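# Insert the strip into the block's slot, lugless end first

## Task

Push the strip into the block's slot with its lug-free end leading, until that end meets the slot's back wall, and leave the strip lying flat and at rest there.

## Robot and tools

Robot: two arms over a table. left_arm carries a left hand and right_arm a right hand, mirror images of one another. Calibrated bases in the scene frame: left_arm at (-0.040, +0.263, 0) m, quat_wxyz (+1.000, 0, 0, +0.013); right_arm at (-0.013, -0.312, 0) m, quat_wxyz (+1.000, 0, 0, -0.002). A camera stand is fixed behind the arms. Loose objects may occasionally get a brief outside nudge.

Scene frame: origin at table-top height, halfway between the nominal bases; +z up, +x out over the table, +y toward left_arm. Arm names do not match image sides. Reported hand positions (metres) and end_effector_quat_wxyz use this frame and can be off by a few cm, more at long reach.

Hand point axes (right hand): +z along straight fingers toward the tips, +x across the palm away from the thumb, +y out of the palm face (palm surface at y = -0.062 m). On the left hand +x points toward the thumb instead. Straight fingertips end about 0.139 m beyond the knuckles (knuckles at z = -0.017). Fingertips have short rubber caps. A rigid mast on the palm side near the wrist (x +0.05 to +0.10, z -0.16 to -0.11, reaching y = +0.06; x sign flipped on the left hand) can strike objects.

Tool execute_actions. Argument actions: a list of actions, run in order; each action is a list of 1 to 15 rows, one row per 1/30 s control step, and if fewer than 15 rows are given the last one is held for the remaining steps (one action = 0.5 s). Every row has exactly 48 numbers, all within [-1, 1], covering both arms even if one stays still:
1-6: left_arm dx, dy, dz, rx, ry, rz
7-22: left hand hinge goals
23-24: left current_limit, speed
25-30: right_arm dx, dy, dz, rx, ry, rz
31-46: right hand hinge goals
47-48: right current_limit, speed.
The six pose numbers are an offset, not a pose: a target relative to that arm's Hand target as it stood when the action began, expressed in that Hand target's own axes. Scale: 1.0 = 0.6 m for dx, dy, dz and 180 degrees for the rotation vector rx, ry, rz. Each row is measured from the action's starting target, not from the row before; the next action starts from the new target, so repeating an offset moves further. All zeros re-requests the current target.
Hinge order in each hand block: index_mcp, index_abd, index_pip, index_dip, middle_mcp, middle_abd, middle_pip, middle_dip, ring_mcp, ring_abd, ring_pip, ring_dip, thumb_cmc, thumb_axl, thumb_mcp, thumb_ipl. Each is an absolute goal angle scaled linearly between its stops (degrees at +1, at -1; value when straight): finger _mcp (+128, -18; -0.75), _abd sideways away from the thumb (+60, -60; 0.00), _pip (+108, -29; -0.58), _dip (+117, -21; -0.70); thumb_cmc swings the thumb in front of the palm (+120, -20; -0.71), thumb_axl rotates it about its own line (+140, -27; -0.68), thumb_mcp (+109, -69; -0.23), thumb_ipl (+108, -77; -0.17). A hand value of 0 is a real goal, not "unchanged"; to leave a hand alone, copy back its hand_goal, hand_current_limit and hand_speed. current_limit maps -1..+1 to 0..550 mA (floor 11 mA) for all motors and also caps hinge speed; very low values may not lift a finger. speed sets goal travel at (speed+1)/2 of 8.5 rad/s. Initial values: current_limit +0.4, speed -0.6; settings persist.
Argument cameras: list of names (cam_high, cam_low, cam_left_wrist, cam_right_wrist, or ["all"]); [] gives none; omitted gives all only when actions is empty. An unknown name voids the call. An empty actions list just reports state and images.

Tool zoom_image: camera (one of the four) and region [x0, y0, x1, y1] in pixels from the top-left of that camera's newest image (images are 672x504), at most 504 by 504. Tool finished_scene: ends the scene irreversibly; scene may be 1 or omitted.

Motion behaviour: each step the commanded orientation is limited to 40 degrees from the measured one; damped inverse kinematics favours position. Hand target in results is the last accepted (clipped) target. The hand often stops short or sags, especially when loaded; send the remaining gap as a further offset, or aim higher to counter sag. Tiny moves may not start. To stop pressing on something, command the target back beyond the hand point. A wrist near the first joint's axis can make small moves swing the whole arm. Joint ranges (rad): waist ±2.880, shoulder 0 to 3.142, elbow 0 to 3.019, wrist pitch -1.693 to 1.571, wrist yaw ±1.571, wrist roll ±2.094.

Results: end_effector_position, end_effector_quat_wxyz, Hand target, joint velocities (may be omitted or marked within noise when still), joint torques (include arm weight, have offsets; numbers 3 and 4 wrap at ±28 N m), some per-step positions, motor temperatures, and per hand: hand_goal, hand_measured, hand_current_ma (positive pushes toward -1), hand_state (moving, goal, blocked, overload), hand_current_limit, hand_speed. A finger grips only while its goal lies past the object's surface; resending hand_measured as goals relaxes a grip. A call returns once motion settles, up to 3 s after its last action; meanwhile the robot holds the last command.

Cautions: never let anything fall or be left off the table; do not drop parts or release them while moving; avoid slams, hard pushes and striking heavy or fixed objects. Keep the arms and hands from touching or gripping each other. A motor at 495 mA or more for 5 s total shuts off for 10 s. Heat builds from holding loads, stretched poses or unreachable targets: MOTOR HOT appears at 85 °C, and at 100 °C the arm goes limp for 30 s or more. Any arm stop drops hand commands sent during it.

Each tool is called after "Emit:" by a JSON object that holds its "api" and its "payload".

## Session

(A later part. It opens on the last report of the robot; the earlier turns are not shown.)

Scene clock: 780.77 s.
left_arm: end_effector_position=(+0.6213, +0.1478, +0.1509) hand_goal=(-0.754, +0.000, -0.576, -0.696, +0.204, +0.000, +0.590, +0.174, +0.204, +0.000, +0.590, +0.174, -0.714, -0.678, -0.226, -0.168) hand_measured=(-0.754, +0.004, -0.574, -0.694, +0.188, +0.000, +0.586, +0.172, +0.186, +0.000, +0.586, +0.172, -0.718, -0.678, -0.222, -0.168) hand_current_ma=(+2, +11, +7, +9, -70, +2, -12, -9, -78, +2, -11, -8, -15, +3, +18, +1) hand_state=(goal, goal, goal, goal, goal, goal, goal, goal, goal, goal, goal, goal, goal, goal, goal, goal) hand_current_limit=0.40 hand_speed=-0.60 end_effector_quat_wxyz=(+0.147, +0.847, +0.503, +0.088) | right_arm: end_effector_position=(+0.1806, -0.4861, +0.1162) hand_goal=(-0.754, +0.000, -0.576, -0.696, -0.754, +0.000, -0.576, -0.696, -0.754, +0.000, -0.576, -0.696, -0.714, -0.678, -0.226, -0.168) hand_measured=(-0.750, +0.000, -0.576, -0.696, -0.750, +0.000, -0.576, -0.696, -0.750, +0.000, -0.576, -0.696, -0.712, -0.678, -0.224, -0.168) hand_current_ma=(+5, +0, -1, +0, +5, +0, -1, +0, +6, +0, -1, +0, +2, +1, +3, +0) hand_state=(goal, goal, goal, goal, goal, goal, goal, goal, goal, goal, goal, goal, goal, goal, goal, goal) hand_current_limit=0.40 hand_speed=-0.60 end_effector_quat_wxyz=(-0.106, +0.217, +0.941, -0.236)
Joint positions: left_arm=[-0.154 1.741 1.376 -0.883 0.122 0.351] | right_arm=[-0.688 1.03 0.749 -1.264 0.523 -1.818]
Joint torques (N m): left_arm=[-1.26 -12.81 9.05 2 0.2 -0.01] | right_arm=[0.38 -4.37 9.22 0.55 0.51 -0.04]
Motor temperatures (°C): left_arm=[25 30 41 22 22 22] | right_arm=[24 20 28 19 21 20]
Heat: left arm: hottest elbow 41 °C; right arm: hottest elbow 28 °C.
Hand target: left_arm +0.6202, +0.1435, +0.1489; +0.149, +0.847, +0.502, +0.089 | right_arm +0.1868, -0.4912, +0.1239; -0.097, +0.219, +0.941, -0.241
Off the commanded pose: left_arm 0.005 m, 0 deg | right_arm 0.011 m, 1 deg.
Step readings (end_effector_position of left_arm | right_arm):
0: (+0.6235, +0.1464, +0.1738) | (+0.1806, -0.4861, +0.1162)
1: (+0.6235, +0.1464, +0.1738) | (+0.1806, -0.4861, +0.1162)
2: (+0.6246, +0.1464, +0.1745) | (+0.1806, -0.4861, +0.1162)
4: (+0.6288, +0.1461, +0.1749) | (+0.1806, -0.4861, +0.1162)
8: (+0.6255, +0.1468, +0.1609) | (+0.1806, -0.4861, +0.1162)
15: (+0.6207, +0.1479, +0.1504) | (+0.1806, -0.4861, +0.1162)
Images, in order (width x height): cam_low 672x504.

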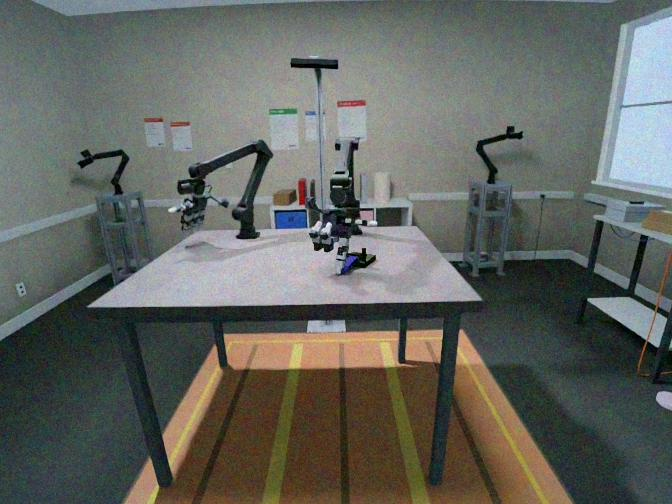

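Emit:
{"api": "execute_actions", "payload": {"actions": [[[0.032,0.0025,-0.0027,0,0,0,-0.754,0,-0.576,-0.696,0.205,0,0.59,0.174,0.205,0,0.59,0.174,-0.714,-0.678,-0.226,-0.168,0.4,-0.6,0,0,0,0,0,0,-0.754,0,-0.576,-0.696,-0.754,0,-0.576,-0.696,-0.754,0,-0.576,-0.696,-0.714,-0.678,-0.226,-0.168,0.4,-0.6]]], "cameras": ["cam_low"]}}

Emit:
{"api": "zoom_image", "payload": {"camera": "cam_low", "region": [310, 220, 390, 290]}}

Scene clock: 835.67 s.
left_arm: end_effector_position=(+0.6230, +0.1583, +0.1502) hand_goal=(-0.754, +0.000, -0.576, -0.696, +0.204, +0.000, +0.590, +0.174, +0.204, +0.000, +0.590, +0.174, -0.714, -0.678, -0.226, -0.168) hand_measured=(-0.754, +0.004, -0.574, -0.694, +0.188, +0.000, +0.586, +0.172, +0.186, +0.000, +0.586, +0.172, -0.718, -0.678, -0.222, -0.168) hand_current_ma=(+1, +10, +7, +9, -70, +2, -12, -9, -78, +2, -11, -8, -15, +3, +18, +1) hand_state=(goal, goal, goal, goal, goal, goal, goal, goal, goal, goal, goal, goal, goal, goal, goal, goal) hand_current_limit=0.40 hand_speed=-0.60 end_effector_quat_wxyz=(+0.148, +0.846, +0.505, +0.087) | right_arm: end_effector_position=(+0.1806, -0.4861, +0.1162) hand_goal=(-0.754, +0.000, -0.576, -0.696, -0.754, +0.000, -0.576, -0.696, -0.754, +0.000, -0.576, -0.696, -0.714, -0.678, -0.226, -0.168) hand_measured=(-0.750, +0.000, -0.576, -0.696, -0.750, +0.000, -0.576, -0.696, -0.750, +0.000, -0.576, -0.696, -0.712, -0.678, -0.224, -0.168) hand_current_ma=(+5, +0, -1, +0, +5, +0, -1, +0, +6, +0, -1, +0, +2, +1, +3, +0) hand_state=(goal, goal, goal, goal, goal, goal, goal, goal, goal, goal, goal, goal, goal, goal, goal, goal) hand_current_limit=0.40 hand_speed=-0.60 end_effector_quat_wxyz=(-0.106, +0.217, +0.941, -0.236)
Joint positions: left_arm=[-0.135 1.743 1.376 -0.883 0.129 0.363] | right_arm=[-0.688 1.03 0.749 -1.264 0.523 -1.818]
Joint torques (N m): left_arm=[0.03 -11.81 11.54 1.33 0.33 0.16] | right_arm=[0.38 -4.42 9.21 0.55 0.51 -0.05]
Motor temperatures (°C): left_arm=[25 29 36 22 21 22] | right_arm=[24 20 28 19 21 20]
Heat: left arm: hottest elbow 36 °C; right arm: hottest elbow 28 °C.
Hand target: left_arm +0.6301, +0.1600, +0.1507; +0.149, +0.847, +0.502, +0.089 | right_arm +0.1868, -0.4912, +0.1239; -0.097, +0.219, +0.941, -0.241
Off the commanded pose: left_arm 0.007 m, 0 deg | right_arm 0.011 m, 1 deg.
Step readings (end_effector_position of left_arm | right_arm):
0: (+0.6213, +0.1478, +0.1509) | (+0.1806, -0.4861, +0.1162)
1: (+0.6213, +0.1478, +0.1509) | (+0.1806, -0.4861, +0.1162)
2: (+0.6213, +0.1478, +0.1509) | (+0.1806, -0.4861, +0.1162)
4: (+0.6214, +0.1486, +0.1510) | (+0.1806, -0.4861, +0.1162)
8: (+0.6219, +0.1513, +0.1511) | (+0.1806, -0.4861, +0.1162)
15: (+0.6230, +0.1582, +0.1507) | (+0.1806, -0.4861, +0.1162)
Images, in order (width x height): cam_low 672x504.

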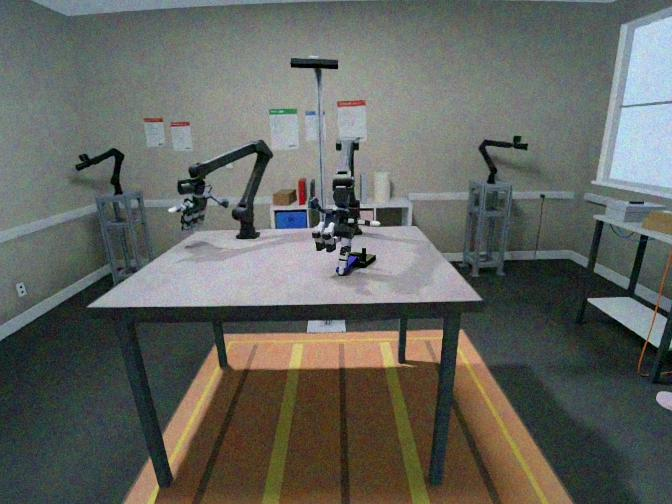

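Scaled by 6.300.

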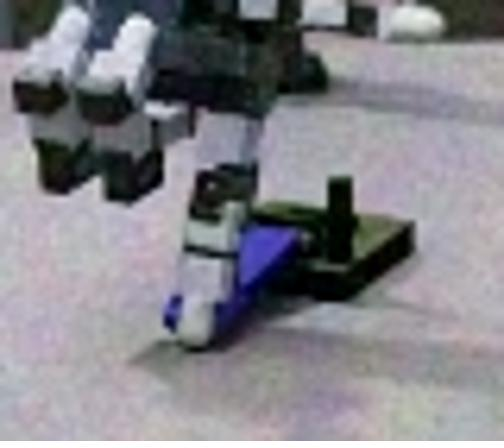

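Emit:
{"api": "execute_actions", "payload": {"actions": [[[-0.006,-0.0239,-0.0078,0,0,0,-0.754,0,-0.576,-0.696,0.205,0,0.59,0.174,0.205,0,0.59,0.174,-0.714,-0.678,-0.226,-0.168,0.4,-0.6,0,0,0,0,0,0,-0.754,0,-0.576,-0.696,-0.754,0,-0.576,-0.696,-0.754,0,-0.576,-0.696,-0.714,-0.678,-0.226,-0.168,0.4,-0.6]],[[-0.006,-0.0239,-0.0078,0,0,0,-0.754,0,-0.576,-0.696,0.205,0,0.59,0.174,0.205,0,0.59,0.174,-0.714,-0.678,-0.226,-0.168,0.4,-0.6,0,0,0,0,0,0,-0.754,0,-0.576,-0.696,-0.754,0,-0.576,-0.696,-0.754,0,-0.576,-0.696,-0.714,-0.678,-0.226,-0.168,0.4,-0.6]]], "cameras": ["cam_high","cam_low"]}}

Emit:
{"api": "zoom_image", "payload": {"camera": "cam_low", "region": [310, 220, 390, 290]}}

Emit:
{"api": "zoom_image", "payload": {"camera": "cam_high", "region": [310, 340, 430, 460]}}

Scene clock: 861.00 s.
left_arm: end_effector_position=(+0.6056, +0.1594, +0.1529) hand_goal=(-0.754, +0.000, -0.576, -0.696, +0.204, +0.000, +0.590, +0.174, +0.204, +0.000, +0.590, +0.174, -0.714, -0.678, -0.226, -0.168) hand_measured=(-0.716, -0.002, -0.558, -0.688, +0.188, +0.000, +0.586, +0.172, +0.186, +0.000, +0.586, +0.172, -0.718, -0.678, -0.222, -0.168) hand_current_ma=(+181, -5, +77, +35, -70, +2, -12, -9, -78, +2, -11, -8, -15, +3, +18, +1) hand_state=(blocked, goal, goal, goal, goal, goal, goal, goal, goal, goal, goal, goal, goal, goal, goal, goal) hand_current_limit=0.40 hand_speed=-0.60 end_effector_quat_wxyz=(+0.152, +0.849, +0.498, +0.090) | right_arm: end_effector_position=(+0.1806, -0.4861, +0.1162) hand_goal=(-0.754, +0.000, -0.576, -0.696, -0.754, +0.000, -0.576, -0.696, -0.754, +0.000, -0.576, -0.696, -0.714, -0.678, -0.226, -0.168) hand_measured=(-0.750, +0.000, -0.576, -0.696, -0.750, +0.000, -0.576, -0.696, -0.750, +0.000, -0.576, -0.696, -0.712, -0.678, -0.224, -0.168) hand_current_ma=(+5, +0, -1, +0, +5, +0, -1, +0, +6, +0, -1, +0, +2, +1, +3, +0) hand_state=(goal, goal, goal, goal, goal, goal, goal, goal, goal, goal, goal, goal, goal, goal, goal, goal) hand_current_limit=0.40 hand_speed=-0.60 end_effector_quat_wxyz=(-0.106, +0.217, +0.941, -0.236)
Joint positions: left_arm=[-0.132 1.696 1.315 -0.861 0.135 0.379] | right_arm=[-0.688 1.03 0.749 -1.264 0.523 -1.818]
Joint torques (N m): left_arm=[0.44 -12.81 8.18 1.51 0.21 0.11] | right_arm=[0.32 -4.37 9.2 0.54 0.51 -0.04]
Heat: left arm: hottest elbow 36 °C; right arm: hottest elbow 28 °C.
Hand target: left_arm +0.6003, +0.1682, +0.1500; +0.149, +0.847, +0.503, +0.089 | right_arm +0.1868, -0.4912, +0.1239; -0.097, +0.219, +0.941, -0.241
Off the commanded pose: left_arm 0.011 m, 1 deg | right_arm 0.011 m, 1 deg.
Step readings (end_effector_position of left_arm | right_arm):
0: (+0.6230, +0.1582, +0.1502) | (+0.1806, -0.4861, +0.1162)
1: (+0.6230, +0.1582, +0.1502) | (+0.1806, -0.4861, +0.1162)
2: (+0.6230, +0.1582, +0.1502) | (+0.1806, -0.4861, +0.1162)
4: (+0.6228, +0.1580, +0.1501) | (+0.1806, -0.4861, +0.1162)
8: (+0.6200, +0.1586, +0.1487) | (+0.1806, -0.4861, +0.1162)
15: (+0.6185, +0.1586, +0.1482) | (+0.1806, -0.4861, +0.1162)
16: (+0.6183, +0.1586, +0.1481) | (+0.1806, -0.4861, +0.1162)
17: (+0.6176, +0.1589, +0.1480) | (+0.1806, -0.4861, +0.1162)
19: (+0.6140, +0.1593, +0.1476) | (+0.1806, -0.4861, +0.1162)
23: (+0.6075, +0.1591, +0.1496) | (+0.1806, -0.4861, +0.1162)
30: (+0.6056, +0.1594, +0.1529) | (+0.1806, -0.4861, +0.1162)
Images, in order (width x height): cam_high 672x504, cam_low 672x504.

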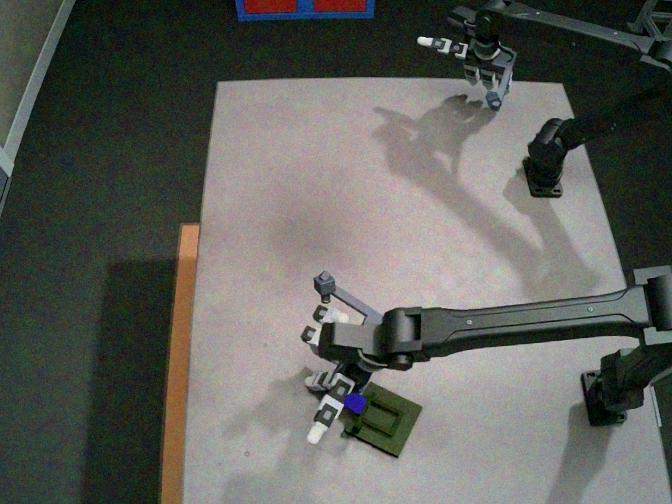

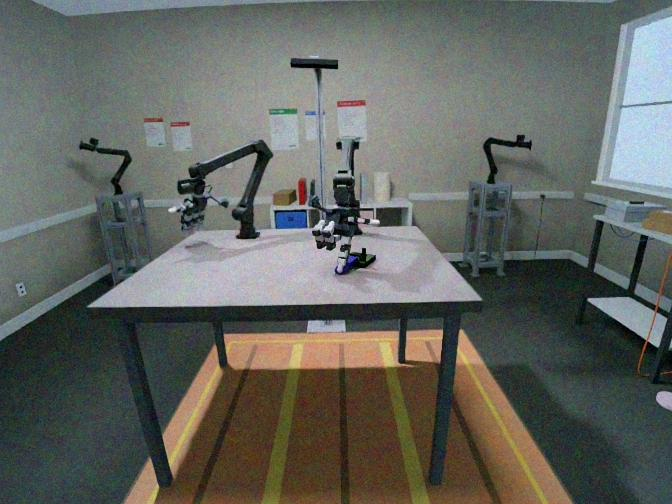

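Scaled by 6.300.

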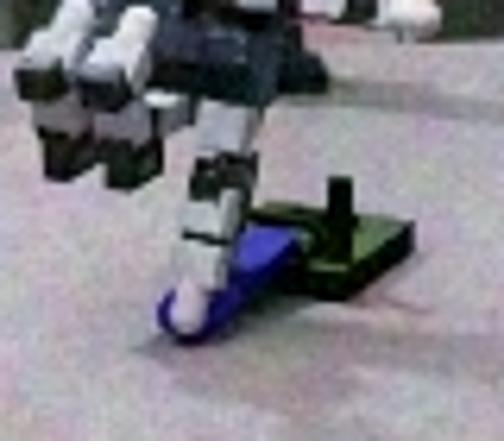

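Scaled by 4.200.

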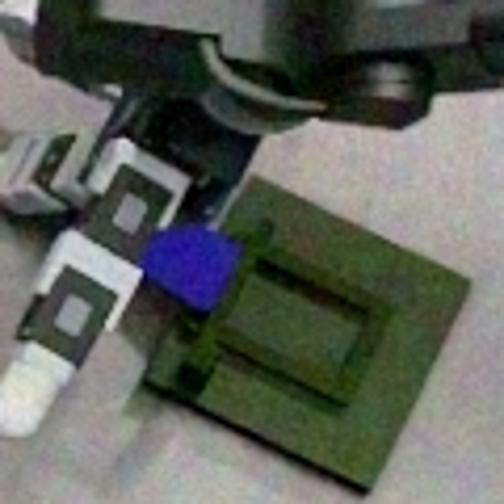

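Emit:
{"api": "execute_actions", "payload": {"actions": [[[0,0.0285,-0.0783,0,0,0,-0.754,0,-0.576,-0.696,0.205,0,0.59,0.174,0.205,0,0.59,0.174,-0.714,-0.678,-0.226,-0.168,0.4,-0.6,0,0,0,0,0,0,-0.754,0,-0.576,-0.696,-0.754,0,-0.576,-0.696,-0.754,0,-0.576,-0.696,-0.714,-0.678,-0.226,-0.168,0.4,-0.6]],[[0.006,0.118,0.043,0,0,0,-0.99,0,-0.576,-0.696,0.205,0,0.59,0.174,0.205,0,0.59,0.174,-0.714,-0.678,-0.226,-0.168,0.7,-0.6,0,0,0,0,0,0,-0.754,0,-0.576,-0.696,-0.754,0,-0.576,-0.696,-0.754,0,-0.576,-0.696,-0.714,-0.678,-0.226,-0.168,0.4,-0.6]]], "cameras": ["cam_high","cam_low"]}}

Emit:
{"api": "zoom_image", "payload": {"camera": "cam_low", "region": [310, 220, 390, 290]}}

Emit:
{"api": "zoom_image", "payload": {"camera": "cam_high", "region": [270, 340, 430, 460]}}

Scene clock: 910.77 s.
left_arm: end_effector_position=(+0.6481, +0.1388, +0.1742) hand_goal=(-0.990, +0.000, -0.576, -0.696, +0.204, +0.000, +0.590, +0.174, +0.204, +0.000, +0.590, +0.174, -0.714, -0.678, -0.226, -0.168) hand_measured=(-0.984, -0.002, -0.574, -0.694, +0.188, +0.000, +0.588, +0.172, +0.186, +0.000, +0.588, +0.172, -0.718, -0.678, -0.222, -0.168) hand_current_ma=(+22, -5, +7, +9, -70, +2, -10, -9, -78, +2, -10, -8, -15, +3, +18, +1) hand_state=(goal, goal, goal, goal, goal, goal, goal, goal, goal, goal, goal, goal, goal, goal, goal, goal) hand_current_limit=0.70 hand_speed=-0.60 end_effector_quat_wxyz=(+0.136, +0.851, +0.502, +0.072) | right_arm: end_effector_position=(+0.1806, -0.4861, +0.1162) hand_goal=(-0.754, +0.000, -0.576, -0.696, -0.754, +0.000, -0.576, -0.696, -0.754, +0.000, -0.576, -0.696, -0.714, -0.678, -0.226, -0.168) hand_measured=(-0.750, +0.000, -0.576, -0.696, -0.750, +0.000, -0.576, -0.696, -0.750, +0.000, -0.576, -0.696, -0.712, -0.678, -0.224, -0.168) hand_current_ma=(+5, +0, -1, +0, +5, +0, -1, +0, +6, +0, -1, +0, +2, +1, +3, +0) hand_state=(goal, goal, goal, goal, goal, goal, goal, goal, goal, goal, goal, goal, goal, goal, goal, goal) hand_current_limit=0.40 hand_speed=-0.60 end_effector_quat_wxyz=(-0.106, +0.217, +0.941, -0.236)
Joint positions: left_arm=[-0.162 1.807 1.548 -1.027 0.123 0.351] | right_arm=[-0.688 1.03 0.749 -1.264 0.523 -1.818]
Joint torques (N m): left_arm=[-0.73 -13.04 15.62 0.96 0.1 -0.04] | right_arm=[0.32 -4.42 9.22 0.54 0.51 -0.04]
Heat: left arm: hottest elbow 35 °C; right arm: hottest elbow 28 °C.
Hand target: left_arm +0.6681, +0.1351, +0.2001; +0.149, +0.847, +0.502, +0.089 | right_arm +0.1868, -0.4912, +0.1239; -0.097, +0.219, +0.941, -0.241
Off the commanded pose: left_arm 0.033 m, 3 deg | right_arm 0.011 m, 1 deg.
Step readings (end_effector_position of left_arm | right_arm):
0: (+0.6056, +0.1593, +0.1529) | (+0.1806, -0.4861, +0.1162)
1: (+0.6056, +0.1593, +0.1529) | (+0.1806, -0.4861, +0.1162)
2: (+0.6048, +0.1594, +0.1530) | (+0.1806, -0.4861, +0.1162)
4: (+0.5998, +0.1598, +0.1540) | (+0.1806, -0.4861, +0.1162)
8: (+0.5878, +0.1616, +0.1635) | (+0.1806, -0.4861, +0.1162)
15: (+0.5816, +0.1642, +0.1680) | (+0.1806, -0.4861, +0.1162)
16: (+0.5817, +0.1642, +0.1685) | (+0.1806, -0.4861, +0.1162)
17: (+0.5833, +0.1640, +0.1692) | (+0.1806, -0.4861, +0.1162)
19: (+0.5968, +0.1619, +0.1748) | (+0.1806, -0.4861, +0.1162)
23: (+0.6340, +0.1499, +0.1849) | (+0.1806, -0.4861, +0.1162)
30: (+0.6464, +0.1386, +0.1737) | (+0.1806, -0.4861, +0.1162)
Images, in order (width x height): cam_high 672x504, cam_low 672x504.

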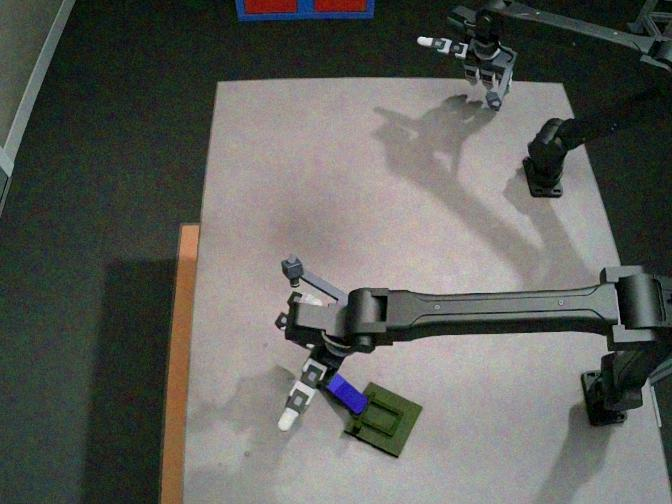

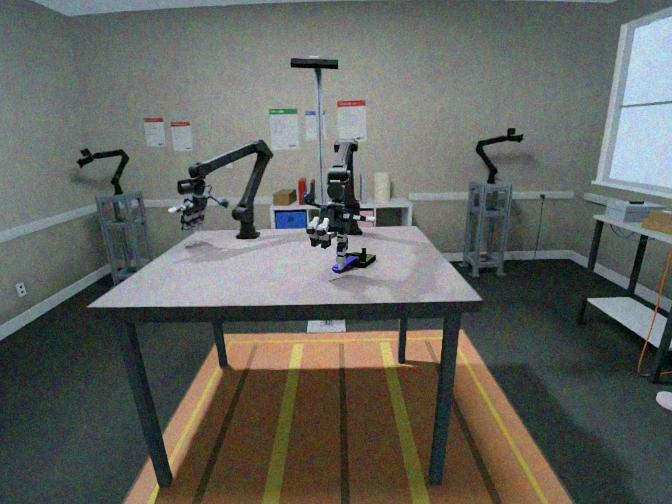

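Scaled by 6.300.

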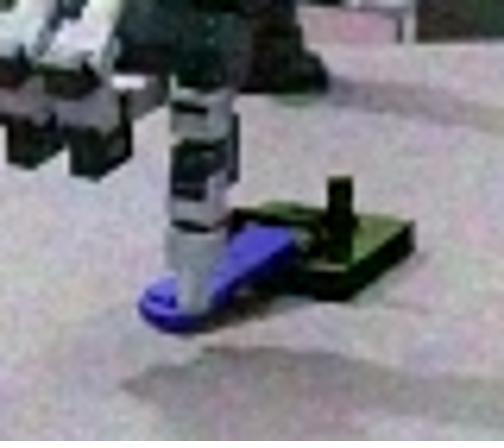

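Scaled by 3.150.

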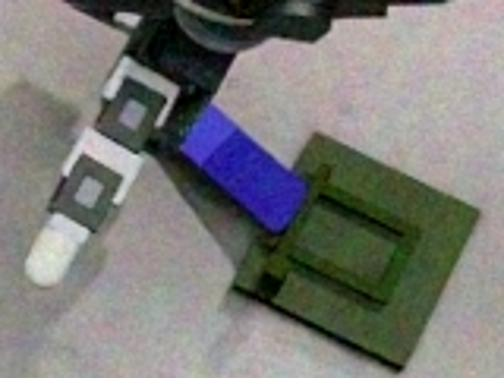

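Emit:
{"api": "execute_actions", "payload": {"actions": [[[0,0.0171,-0.047,0,0,0,-0.99,0,-0.576,-0.696,0.205,0,0.59,0.174,0.205,0,0.59,0.174,-0.714,-0.678,-0.226,-0.168,0.7,-0.6,0,0,0,0,0,0,-0.754,0,-0.576,-0.696,-0.754,0,-0.576,-0.696,-0.754,0,-0.576,-0.696,-0.714,-0.678,-0.226,-0.168,0.4,-0.6]],[[-0.131,-0.0967,-0.0085,0,0,0,-0.99,0,-0.576,-0.696,0.205,0,0.59,0.174,0.205,0,0.59,0.174,-0.714,-0.678,-0.226,-0.168,0.7,-0.6,0,0,0,0,0,0,-0.754,0,-0.576,-0.696,-0.754,0,-0.576,-0.696,-0.754,0,-0.576,-0.696,-0.714,-0.678,-0.226,-0.168,0.4,-0.6]]], "cameras": ["cam_high","cam_low"]}}

Emit:
{"api": "zoom_image", "payload": {"camera": "cam_low", "region": [310, 220, 390, 290]}}

Emit:
{"api": "zoom_image", "payload": {"camera": "cam_high", "region": [270, 340, 430, 460]}}

Scene clock: 953.07 s.
left_arm: end_effector_position=(+0.5797, +0.0881, +0.2158) hand_goal=(-0.990, +0.000, -0.576, -0.696, +0.204, +0.000, +0.590, +0.174, +0.204, +0.000, +0.590, +0.174, -0.714, -0.678, -0.226, -0.168) hand_measured=(-0.988, -0.002, -0.574, -0.694, +0.188, +0.000, +0.588, +0.172, +0.186, +0.000, +0.588, +0.172, -0.718, -0.678, -0.222, -0.168) hand_current_ma=(+9, -5, +7, +9, -70, +2, -10, -9, -78, +2, -10, -8, -13, +3, +18, +1) hand_state=(goal, goal, goal, goal, goal, goal, goal, goal, goal, goal, goal, goal, goal, goal, goal, goal) hand_current_limit=0.70 hand_speed=-0.60 end_effector_quat_wxyz=(+0.147, +0.852, +0.495, +0.086) | right_arm: end_effector_position=(+0.1806, -0.4861, +0.1162) hand_goal=(-0.754, +0.000, -0.576, -0.696, -0.754, +0.000, -0.576, -0.696, -0.754, +0.000, -0.576, -0.696, -0.714, -0.678, -0.226, -0.168) hand_measured=(-0.750, +0.000, -0.576, -0.696, -0.750, +0.000, -0.576, -0.696, -0.750, +0.000, -0.576, -0.696, -0.712, -0.678, -0.224, -0.168) hand_current_ma=(+5, +0, -1, +0, +5, +0, -1, +0, +6, +0, -1, +0, +2, +1, +3, +0) hand_state=(goal, goal, goal, goal, goal, goal, goal, goal, goal, goal, goal, goal, goal, goal, goal, goal) hand_current_limit=0.40 hand_speed=-0.60 end_effector_quat_wxyz=(-0.106, +0.217, +0.941, -0.236)
Joint positions: left_arm=[-0.278 1.619 1.395 -1.016 0.088 0.251] | right_arm=[-0.688 1.03 0.749 -1.264 0.523 -1.818]
Joint torques (N m): left_arm=[0.03 -11.87 9.51 2.03 0.05 -0.06] | right_arm=[0.32 -4.42 9.2 0.55 0.51 -0.04]
Motor temperatures (°C): left_arm=[25 29 43 22 21 22] | right_arm=[24 20 28 19 21 20]
Heat: left arm: hottest elbow 43 °C; right arm: hottest elbow 28 °C.
Hand target: left_arm +0.5811, +0.0931, +0.2147; +0.149, +0.847, +0.502, +0.089 | right_arm +0.1868, -0.4912, +0.1239; -0.097, +0.219, +0.941, -0.241
Off the commanded pose: left_arm 0.005 m, 1 deg | right_arm 0.011 m, 1 deg.
Step readings (end_effector_position of left_arm | right_arm):
0: (+0.6481, +0.1388, +0.1742) | (+0.1806, -0.4861, +0.1162)
1: (+0.6481, +0.1388, +0.1743) | (+0.1806, -0.4861, +0.1162)
2: (+0.6474, +0.1389, +0.1746) | (+0.1806, -0.4861, +0.1162)
4: (+0.6458, +0.1391, +0.1764) | (+0.1806, -0.4861, +0.1162)
8: (+0.6482, +0.1388, +0.1869) | (+0.1806, -0.4861, +0.1162)
15: (+0.6509, +0.1384, +0.1950) | (+0.1806, -0.4861, +0.1162)
16: (+0.6508, +0.1383, +0.1949) | (+0.1806, -0.4861, +0.1162)
17: (+0.6497, +0.1383, +0.1951) | (+0.1806, -0.4861, +0.1162)
19: (+0.6393, +0.1351, +0.1947) | (+0.1806, -0.4861, +0.1162)
23: (+0.5968, +0.1106, +0.1977) | (+0.1806, -0.4861, +0.1162)
30: (+0.5812, +0.0849, +0.2209) | (+0.1806, -0.4861, +0.1162)
Images, in order (width x height): cam_high 672x504, cam_low 672x504.

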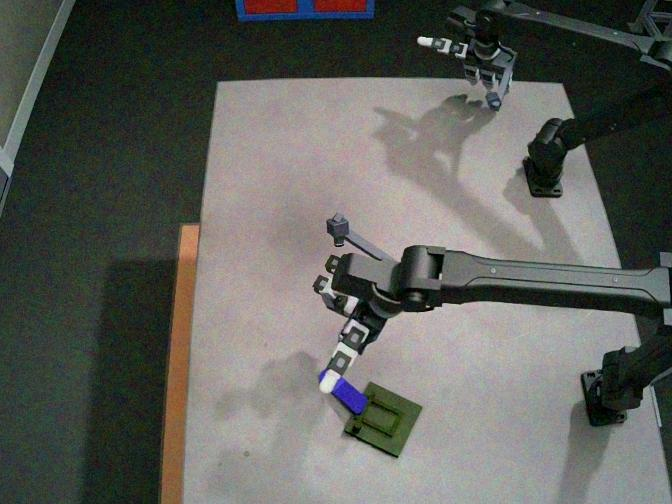

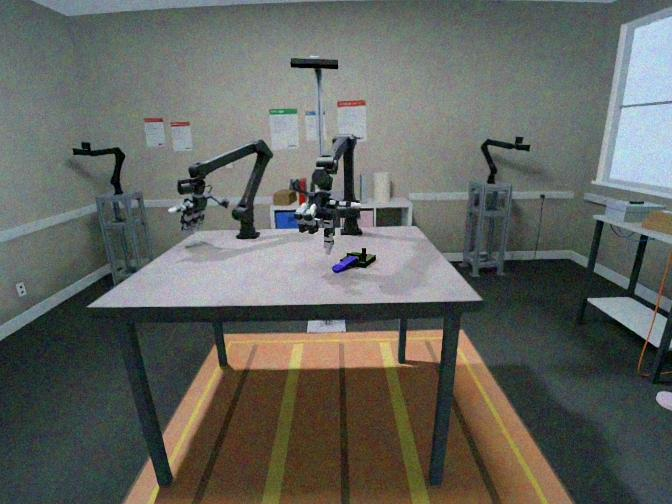

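Scaled by 6.300.

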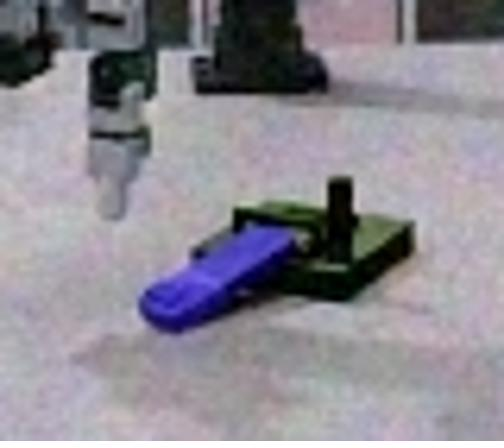

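Scaled by 3.150.

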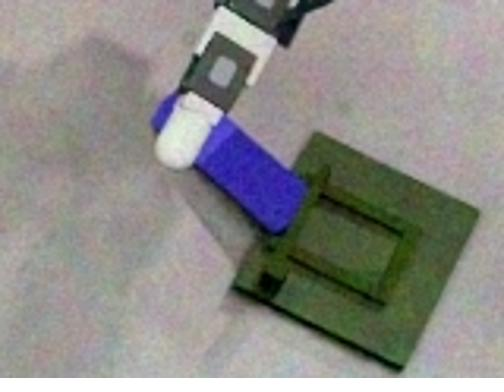

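Emit:
{"api": "execute_actions", "payload": {"actions": [[[0.0058,-0.0158,0.0953,0,0,0,-0.99,0,-0.576,-0.696,0.205,0,0.59,0.174,0.205,0,0.59,0.174,-0.714,-0.678,-0.226,-0.168,0.7,-0.6,0,0,0,0,0,0,-0.754,0,-0.576,-0.696,-0.754,0,-0.576,-0.696,-0.754,0,-0.576,-0.696,-0.714,-0.678,-0.226,-0.168,0.4,-0.6]]], "cameras": ["cam_high","cam_low"]}}

Emit:
{"api": "zoom_image", "payload": {"camera": "cam_low", "region": [310, 220, 390, 290]}}

Emit:
{"api": "zoom_image", "payload": {"camera": "cam_high", "region": [270, 340, 430, 460]}}

Scene clock: 986.43 s.
left_arm: end_effector_position=(+0.5883, +0.0861, +0.1573) hand_goal=(-0.990, +0.000, -0.576, -0.696, +0.204, +0.000, +0.590, +0.174, +0.204, +0.000, +0.590, +0.174, -0.714, -0.678, -0.226, -0.168) hand_measured=(-0.992, +0.002, -0.576, -0.694, +0.188, +0.000, +0.588, +0.172, +0.186, +0.000, +0.588, +0.172, -0.718, -0.678, -0.222, -0.168) hand_current_ma=(-4, +7, +0, +5, -70, +2, -10, -9, -78, +2, -10, -8, -14, +3, +18, +1) hand_state=(goal, goal, goal, goal, goal, goal, goal, goal, goal, goal, goal, goal, goal, goal, goal, goal) hand_current_limit=0.70 hand_speed=-0.60 end_effector_quat_wxyz=(+0.146, +0.852, +0.496, +0.085) | right_arm: end_effector_position=(+0.1806, -0.4861, +0.1162) hand_goal=(-0.754, +0.000, -0.576, -0.696, -0.754, +0.000, -0.576, -0.696, -0.754, +0.000, -0.576, -0.696, -0.714, -0.678, -0.226, -0.168) hand_measured=(-0.750, +0.000, -0.576, -0.696, -0.750, +0.000, -0.576, -0.696, -0.750, +0.000, -0.576, -0.696, -0.712, -0.678, -0.224, -0.168) hand_current_ma=(+5, +0, -1, +0, +5, +0, -1, +0, +6, +0, -1, +0, +2, +1, +3, +0) hand_state=(goal, goal, goal, goal, goal, goal, goal, goal, goal, goal, goal, goal, goal, goal, goal, goal) hand_current_limit=0.40 hand_speed=-0.60 end_effector_quat_wxyz=(-0.106, +0.217, +0.941, -0.236)
Joint positions: left_arm=[-0.278 1.686 1.321 -0.878 0.087 0.25] | right_arm=[-0.688 1.03 0.749 -1.264 0.523 -1.818]
Joint torques (N m): left_arm=[0.21 -12.1 9.78 1.99 0.1 -0.04] | right_arm=[0.38 -4.37 9.2 0.55 0.51 -0.04]
Heat: left arm: hottest elbow 40 °C; right arm: hottest elbow 28 °C.
Hand target: left_arm +0.5922, +0.0912, +0.1578; +0.149, +0.847, +0.502, +0.089 | right_arm +0.1868, -0.4912, +0.1239; -0.097, +0.219, +0.941, -0.241
Off the commanded pose: left_arm 0.006 m, 1 deg | right_arm 0.011 m, 1 deg.
Step readings (end_effector_position of left_arm | right_arm):
0: (+0.5797, +0.0881, +0.2157) | (+0.1806, -0.4861, +0.1162)
1: (+0.5798, +0.0881, +0.2156) | (+0.1806, -0.4861, +0.1162)
2: (+0.5809, +0.0878, +0.2147) | (+0.1806, -0.4861, +0.1162)
4: (+0.5840, +0.0870, +0.2111) | (+0.1806, -0.4861, +0.1162)
8: (+0.5857, +0.0866, +0.1855) | (+0.1806, -0.4861, +0.1162)
15: (+0.5873, +0.0864, +0.1564) | (+0.1806, -0.4861, +0.1162)
Images, in order (width x height): cam_high 672x504, cam_low 672x504.

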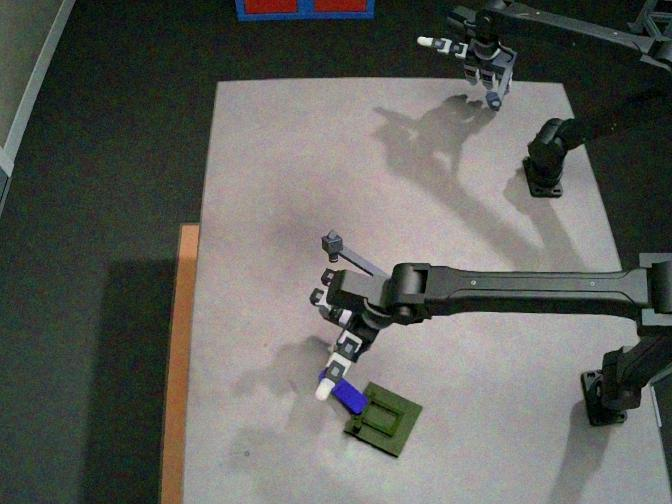

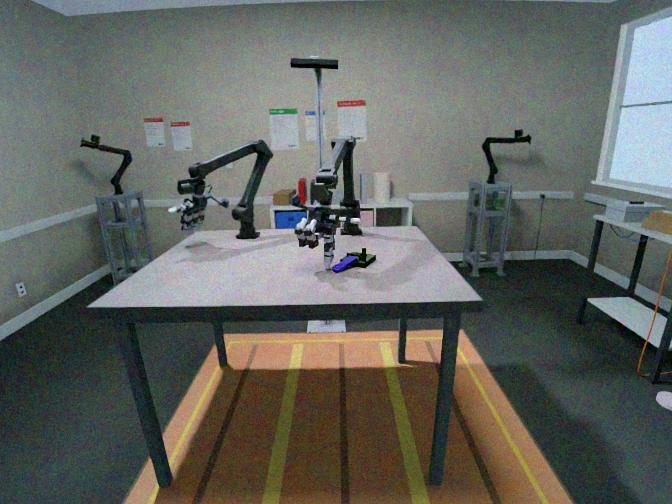

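Scaled by 6.300.

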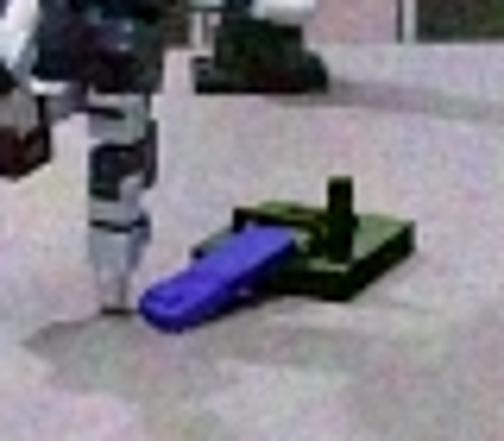

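Scaled by 3.150.

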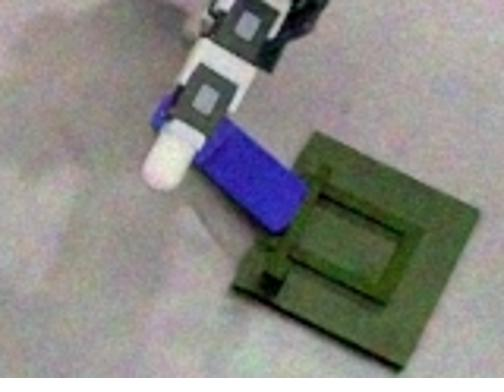

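Emit:
{"api": "execute_actions", "payload": {"actions": [[[0.0353,-0.011,-0.004,0,0,0,-0.99,0,-0.576,-0.696,0.205,0,0.59,0.174,0.205,0,0.59,0.174,-0.714,-0.678,-0.226,-0.168,0.7,-0.6,0,0,0,0,0,0,-0.754,0,-0.576,-0.696,-0.754,0,-0.576,-0.696,-0.754,0,-0.576,-0.696,-0.714,-0.678,-0.226,-0.168,0.4,-0.6]]], "cameras": ["cam_high","cam_low"]}}

Emit:
{"api": "zoom_image", "payload": {"camera": "cam_low", "region": [310, 220, 390, 290]}}

Emit:
{"api": "zoom_image", "payload": {"camera": "cam_high", "region": [270, 340, 430, 460]}}

Scene clock: 1016.67 s.
left_arm: end_effector_position=(+0.5954, +0.1134, +0.1576) hand_goal=(-0.990, +0.000, -0.576, -0.696, +0.204, +0.000, +0.590, +0.174, +0.204, +0.000, +0.590, +0.174, -0.714, -0.678, -0.226, -0.168) hand_measured=(-0.990, +0.002, -0.576, -0.694, +0.188, +0.000, +0.588, +0.172, +0.186, +0.000, +0.588, +0.172, -0.718, -0.678, -0.222, -0.168) hand_current_ma=(-1, +9, +1, +5, -70, +2, -10, -9, -78, +2, -10, -8, -14, +3, +18, +1) hand_state=(goal, goal, goal, goal, goal, goal, goal, goal, goal, goal, goal, goal, goal, goal, goal, goal) hand_current_limit=0.70 hand_speed=-0.60 end_effector_quat_wxyz=(+0.146, +0.845, +0.507, +0.087) | right_arm: end_effector_position=(+0.1806, -0.4861, +0.1162) hand_goal=(-0.754, +0.000, -0.576, -0.696, -0.754, +0.000, -0.576, -0.696, -0.754, +0.000, -0.576, -0.696, -0.714, -0.678, -0.226, -0.168) hand_measured=(-0.750, +0.000, -0.576, -0.696, -0.750, +0.000, -0.576, -0.696, -0.750, +0.000, -0.576, -0.696, -0.712, -0.678, -0.224, -0.168) hand_current_ma=(+5, +0, -1, +0, +5, +0, -1, +0, +6, +0, -1, +0, +2, +1, +3, +0) hand_state=(goal, goal, goal, goal, goal, goal, goal, goal, goal, goal, goal, goal, goal, goal, goal, goal) hand_current_limit=0.40 hand_speed=-0.60 end_effector_quat_wxyz=(-0.106, +0.217, +0.941, -0.236)
Joint positions: left_arm=[-0.229 1.686 1.321 -0.878 0.097 0.27] | right_arm=[-0.688 1.03 0.749 -1.264 0.523 -1.818]
Joint torques (N m): left_arm=[-0.26 -11.93 9.58 1.81 0.28 0.17] | right_arm=[0.38 -4.42 9.21 0.55 0.51 -0.04]
Motor temperatures (°C): left_arm=[24 29 38 22 21 22] | right_arm=[24 20 28 19 21 20]
Heat: left arm: hottest elbow 38 °C; right arm: hottest elbow 28 °C.
Hand target: left_arm +0.5961, +0.1129, +0.1579; +0.149, +0.847, +0.502, +0.089 | right_arm +0.1868, -0.4912, +0.1239; -0.097, +0.219, +0.941, -0.241
Off the commanded pose: left_arm 0.001 m, 1 deg | right_arm 0.011 m, 1 deg.
Step readings (end_effector_position of left_arm | right_arm):
0: (+0.5883, +0.0861, +0.1573) | (+0.1806, -0.4861, +0.1162)
1: (+0.5883, +0.0861, +0.1573) | (+0.1806, -0.4861, +0.1162)
2: (+0.5887, +0.0874, +0.1573) | (+0.1806, -0.4861, +0.1162)
4: (+0.5894, +0.0899, +0.1574) | (+0.1806, -0.4861, +0.1162)
8: (+0.5931, +0.1041, +0.1575) | (+0.1806, -0.4861, +0.1162)
15: (+0.5954, +0.1137, +0.1575) | (+0.1806, -0.4861, +0.1162)
Images, in order (width x height): cam_high 672x504, cam_low 672x504.

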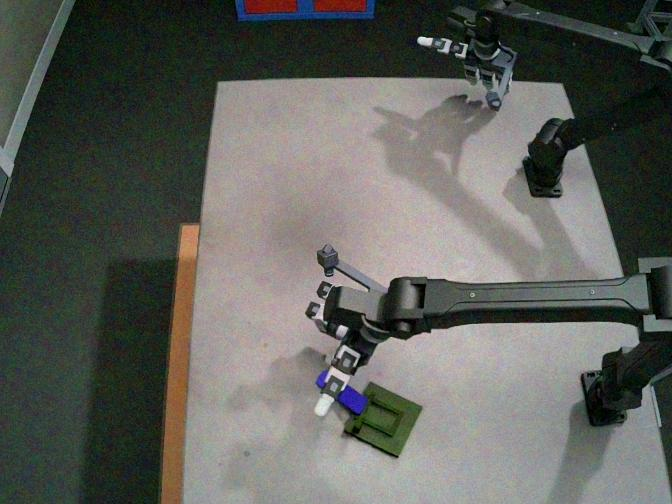

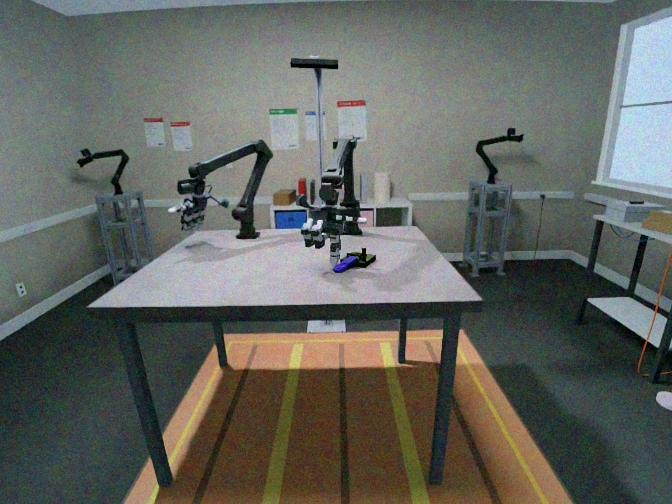

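Scaled by 6.300.

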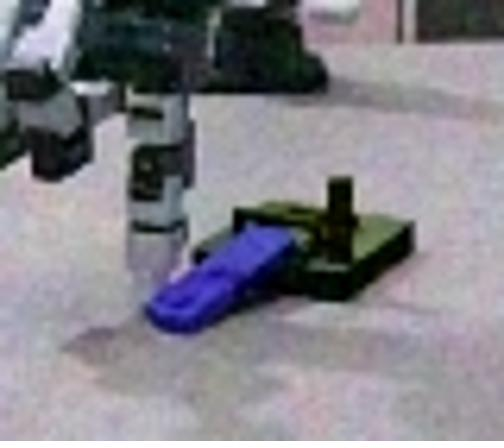

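Scaled by 3.150.

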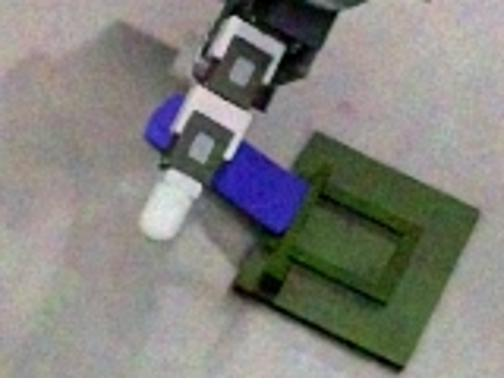

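Emit:
{"api": "execute_actions", "payload": {"actions": [[[0.0268,-0.003,-0.001,0,0,0,-0.99,0,-0.576,-0.696,0.205,0,0.59,0.174,0.205,0,0.59,0.174,-0.714,-0.678,-0.226,-0.168,0.7,-0.6,0,0,0,0,0,0,-0.754,0,-0.576,-0.696,-0.754,0,-0.576,-0.696,-0.754,0,-0.576,-0.696,-0.714,-0.678,-0.226,-0.168,0.4,-0.6]]], "cameras": ["cam_high","cam_low"]}}

Emit:
{"api": "zoom_image", "payload": {"camera": "cam_low", "region": [310, 220, 390, 290]}}

Emit:
{"api": "zoom_image", "payload": {"camera": "cam_high", "region": [270, 340, 430, 460]}}

Scene clock: 1033.50 s.
left_arm: end_effector_position=(+0.5982, +0.1261, +0.1580) hand_goal=(-0.990, +0.000, -0.576, -0.696, +0.204, +0.000, +0.590, +0.174, +0.204, +0.000, +0.590, +0.174, -0.714, -0.678, -0.226, -0.168) hand_measured=(-0.990, +0.002, -0.576, -0.694, +0.188, +0.000, +0.588, +0.172, +0.186, +0.000, +0.588, +0.172, -0.718, -0.678, -0.222, -0.168) hand_current_ma=(+4, +10, +1, +5, -70, +2, -10, -9, -78, +2, -10, -8, -14, +3, +18, +1) hand_state=(goal, goal, goal, goal, goal, goal, goal, goal, goal, goal, goal, goal, goal, goal, goal, goal) hand_current_limit=0.70 hand_speed=-0.60 end_effector_quat_wxyz=(+0.148, +0.846, +0.505, +0.087) | right_arm: end_effector_position=(+0.1806, -0.4861, +0.1162) hand_goal=(-0.754, +0.000, -0.576, -0.696, -0.754, +0.000, -0.576, -0.696, -0.754, +0.000, -0.576, -0.696, -0.714, -0.678, -0.226, -0.168) hand_measured=(-0.750, +0.000, -0.576, -0.696, -0.750, +0.000, -0.576, -0.696, -0.750, +0.000, -0.576, -0.696, -0.712, -0.678, -0.224, -0.168) hand_current_ma=(+5, +0, -1, +0, +5, +0, -1, +0, +6, +0, -1, +0, +2, +1, +3, +0) hand_state=(goal, goal, goal, goal, goal, goal, goal, goal, goal, goal, goal, goal, goal, goal, goal, goal) hand_current_limit=0.40 hand_speed=-0.60 end_effector_quat_wxyz=(-0.106, +0.217, +0.941, -0.236)
Joint positions: left_arm=[-0.203 1.686 1.321 -0.878 0.107 0.299] | right_arm=[-0.688 1.03 0.749 -1.264 0.523 -1.818]
Joint torques (N m): left_arm=[0.09 -11.22 10.5 1.61 0.27 0.18] | right_arm=[0.26 -4.42 9.2 0.55 0.51 -0.04]
Heat: left arm: hottest elbow 37 °C; right arm: hottest elbow 28 °C.
Hand target: left_arm +0.6022, +0.1281, +0.1578; +0.149, +0.847, +0.502, +0.089 | right_arm +0.1868, -0.4912, +0.1239; -0.097, +0.219, +0.941, -0.241
Off the commanded pose: left_arm 0.004 m, 0 deg | right_arm 0.011 m, 1 deg.
Step readings (end_effector_position of left_arm | right_arm):
0: (+0.5954, +0.1134, +0.1576) | (+0.1806, -0.4861, +0.1162)
1: (+0.5953, +0.1133, +0.1576) | (+0.1806, -0.4861, +0.1162)
2: (+0.5953, +0.1133, +0.1576) | (+0.1806, -0.4861, +0.1162)
4: (+0.5955, +0.1139, +0.1578) | (+0.1806, -0.4861, +0.1162)
8: (+0.5969, +0.1202, +0.1579) | (+0.1806, -0.4861, +0.1162)
15: (+0.5982, +0.1263, +0.1580) | (+0.1806, -0.4861, +0.1162)
Images, in order (width x height): cam_high 672x504, cam_low 672x504.

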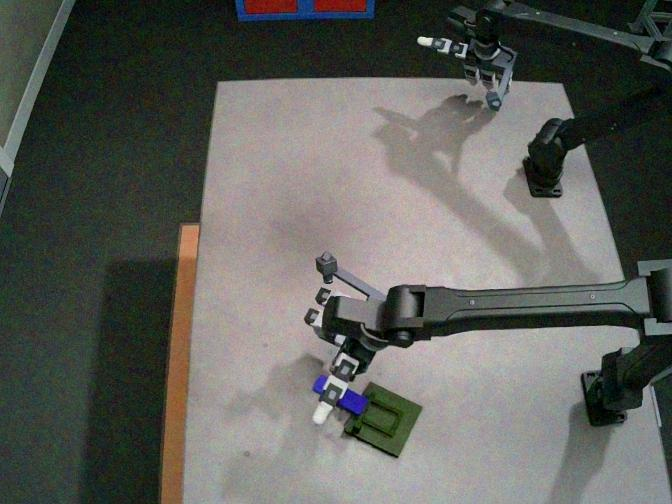

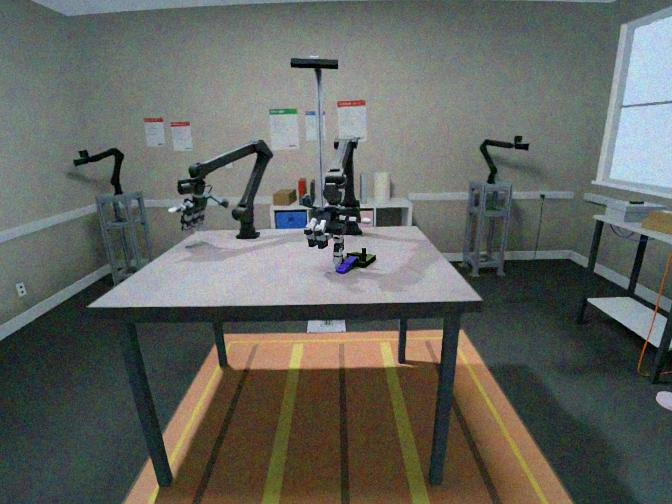

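Scaled by 6.300.

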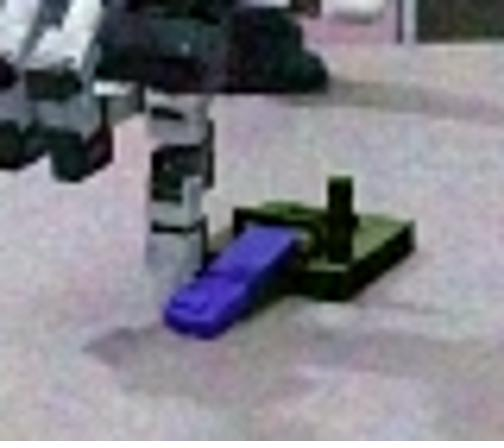

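Scaled by 3.150.

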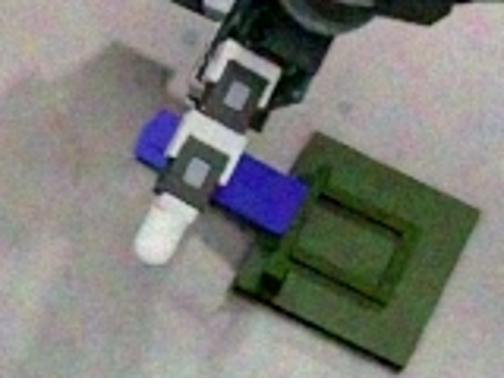

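Emit:
{"api": "execute_actions", "payload": {"actions": [[[0.017,-0.0033,-0.0007,0,0,0,-0.99,0,-0.576,-0.696,0.205,0,0.59,0.174,0.205,0,0.59,0.174,-0.714,-0.678,-0.226,-0.168,0.7,-0.6,0,0,0,0,0,0,-0.754,0,-0.576,-0.696,-0.754,0,-0.576,-0.696,-0.754,0,-0.576,-0.696,-0.714,-0.678,-0.226,-0.168,0.4,-0.6]],[[-0.0357,0.004,0.0015,0,0,0,-0.99,0,-0.576,-0.696,0.205,0,0.59,0.174,0.205,0,0.59,0.174,-0.714,-0.678,-0.226,-0.168,0.7,-0.6,0,0,0,0,0,0,-0.754,0,-0.576,-0.696,-0.754,0,-0.576,-0.696,-0.754,0,-0.576,-0.696,-0.714,-0.678,-0.226,-0.168,0.4,-0.6]],[[0,0.0342,-0.094,0,0,0,-0.99,0,-0.576,-0.696,0.205,0,0.59,0.174,0.205,0,0.59,0.174,-0.714,-0.678,-0.226,-0.168,0.7,-0.6,0,0,0,0,0,0,-0.754,0,-0.576,-0.696,-0.754,0,-0.576,-0.696,-0.754,0,-0.576,-0.696,-0.714,-0.678,-0.226,-0.168,0.4,-0.6]]], "cameras": ["cam_high","cam_low","cam_left_wrist"]}}

Emit:
{"api": "zoom_image", "payload": {"camera": "cam_low", "region": [310, 220, 390, 290]}}

Emit:
{"api": "zoom_image", "payload": {"camera": "cam_high", "region": [270, 340, 430, 460]}}

Scene clock: 1061.83 s.
left_arm: end_effector_position=(+0.5793, +0.1230, +0.1834) hand_goal=(-0.990, +0.000, -0.576, -0.696, +0.204, +0.000, +0.590, +0.174, +0.204, +0.000, +0.590, +0.174, -0.714, -0.678, -0.226, -0.168) hand_measured=(-0.986, +0.000, -0.574, -0.694, +0.188, +0.000, +0.588, +0.172, +0.186, +0.000, +0.588, +0.172, -0.718, -0.678, -0.222, -0.168) hand_current_ma=(+16, -1, +10, +9, -70, +2, -10, -9, -78, +2, -10, -8, -13, +3, +18, +1) hand_state=(goal, goal, goal, goal, goal, goal, goal, goal, goal, goal, goal, goal, goal, goal, goal, goal) hand_current_limit=0.70 hand_speed=-0.60 end_effector_quat_wxyz=(+0.131, +0.852, +0.503, +0.068) | right_arm: end_effector_position=(+0.1806, -0.4861, +0.1162) hand_goal=(-0.754, +0.000, -0.576, -0.696, -0.754, +0.000, -0.576, -0.696, -0.754, +0.000, -0.576, -0.696, -0.714, -0.678, -0.226, -0.168) hand_measured=(-0.750, +0.000, -0.576, -0.696, -0.750, +0.000, -0.576, -0.696, -0.750, +0.000, -0.576, -0.696, -0.712, -0.678, -0.224, -0.168) hand_current_ma=(+5, +0, -1, +0, +5, +0, -1, +0, +6, +0, -1, +0, +2, +1, +3, +0) hand_state=(goal, goal, goal, goal, goal, goal, goal, goal, goal, goal, goal, goal, goal, goal, goal, goal) hand_current_limit=0.40 hand_speed=-0.60 end_effector_quat_wxyz=(-0.106, +0.217, +0.941, -0.236)
Joint positions: left_arm=[-0.213 1.64 1.356 -1.008 0.105 0.301] | right_arm=[-0.688 1.03 0.749 -1.264 0.523 -1.818]
Joint torques (N m): left_arm=[-0.97 -11.87 15.1 0.94 0.12 -0.05] | right_arm=[0.44 -4.37 9.21 0.55 0.51 -0.04]
Heat: left arm: hottest elbow 37 °C; right arm: hottest elbow 28 °C.
Hand target: left_arm +0.5972, +0.1179, +0.2176; +0.149, +0.847, +0.502, +0.089 | right_arm +0.1868, -0.4912, +0.1239; -0.097, +0.219, +0.941, -0.241
Off the commanded pose: left_arm 0.039 m, 3 deg | right_arm 0.011 m, 1 deg.
Step readings (end_effector_position of left_arm | right_arm):
0: (+0.5982, +0.1261, +0.1580) | (+0.1806, -0.4861, +0.1162)
1: (+0.5981, +0.1261, +0.1580) | (+0.1806, -0.4861, +0.1162)
2: (+0.5982, +0.1263, +0.1580) | (+0.1806, -0.4861, +0.1162)
4: (+0.5983, +0.1269, +0.1581) | (+0.1806, -0.4861, +0.1162)
8: (+0.5992, +0.1312, +0.1582) | (+0.1806, -0.4861, +0.1162)
15: (+0.5999, +0.1349, +0.1583) | (+0.1806, -0.4861, +0.1162)
16: (+0.5999, +0.1349, +0.1583) | (+0.1806, -0.4861, +0.1162)
17: (+0.5999, +0.1349, +0.1583) | (+0.1806, -0.4861, +0.1162)
19: (+0.5998, +0.1343, +0.1582) | (+0.1806, -0.4861, +0.1162)
23: (+0.5985, +0.1278, +0.1581) | (+0.1806, -0.4861, +0.1162)
30: (+0.5966, +0.1192, +0.1580) | (+0.1806, -0.4861, +0.1162)
31: (+0.5966, +0.1193, +0.1579) | (+0.1806, -0.4861, +0.1162)
32: (+0.5952, +0.1197, +0.1571) | (+0.1806, -0.4861, +0.1162)
34: (+0.5882, +0.1212, +0.1548) | (+0.1806, -0.4861, +0.1162)
38: (+0.5762, +0.1236, +0.1595) | (+0.1806, -0.4861, +0.1162)
45: (+0.5790, +0.1231, +0.1818) | (+0.1806, -0.4861, +0.1162)
Images, in order (width x height): cam_high 672x504, cam_low 672x504, cam_left_wrist 672x504.

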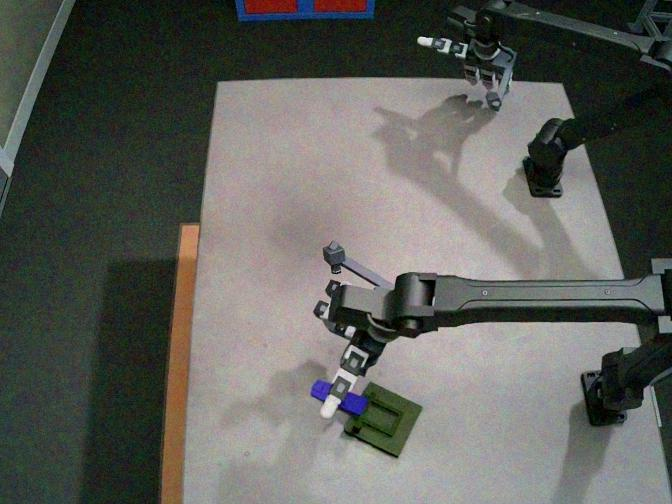

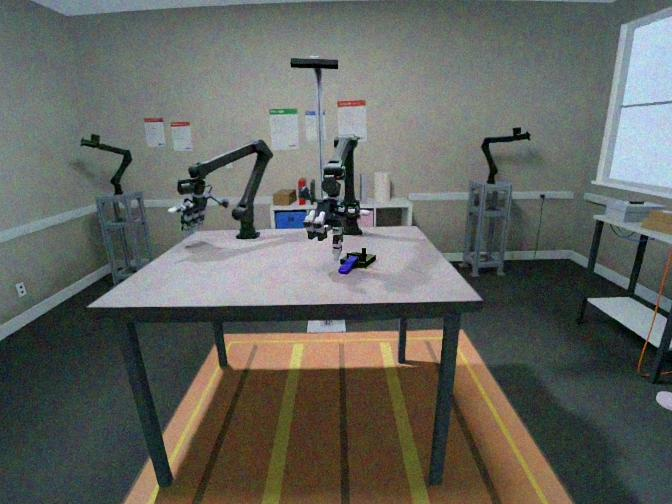

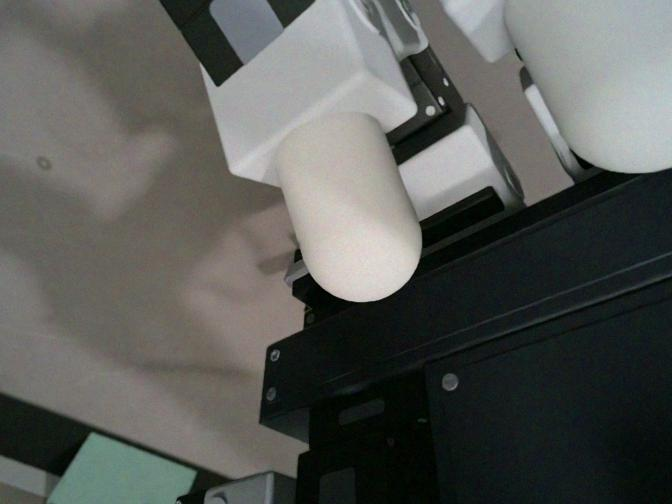

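Scaled by 6.300.

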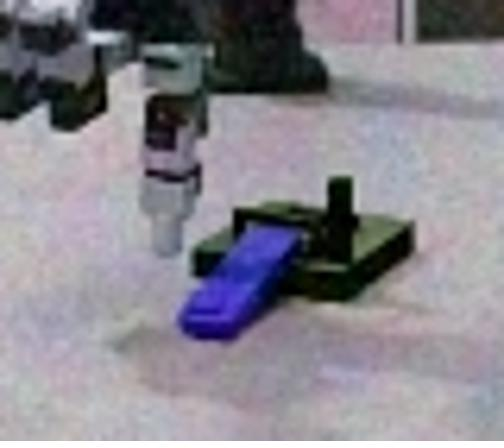

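Scaled by 3.150.

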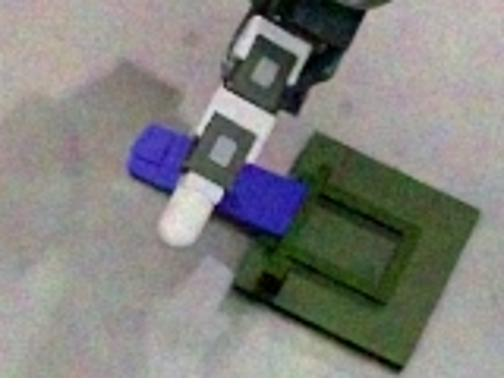

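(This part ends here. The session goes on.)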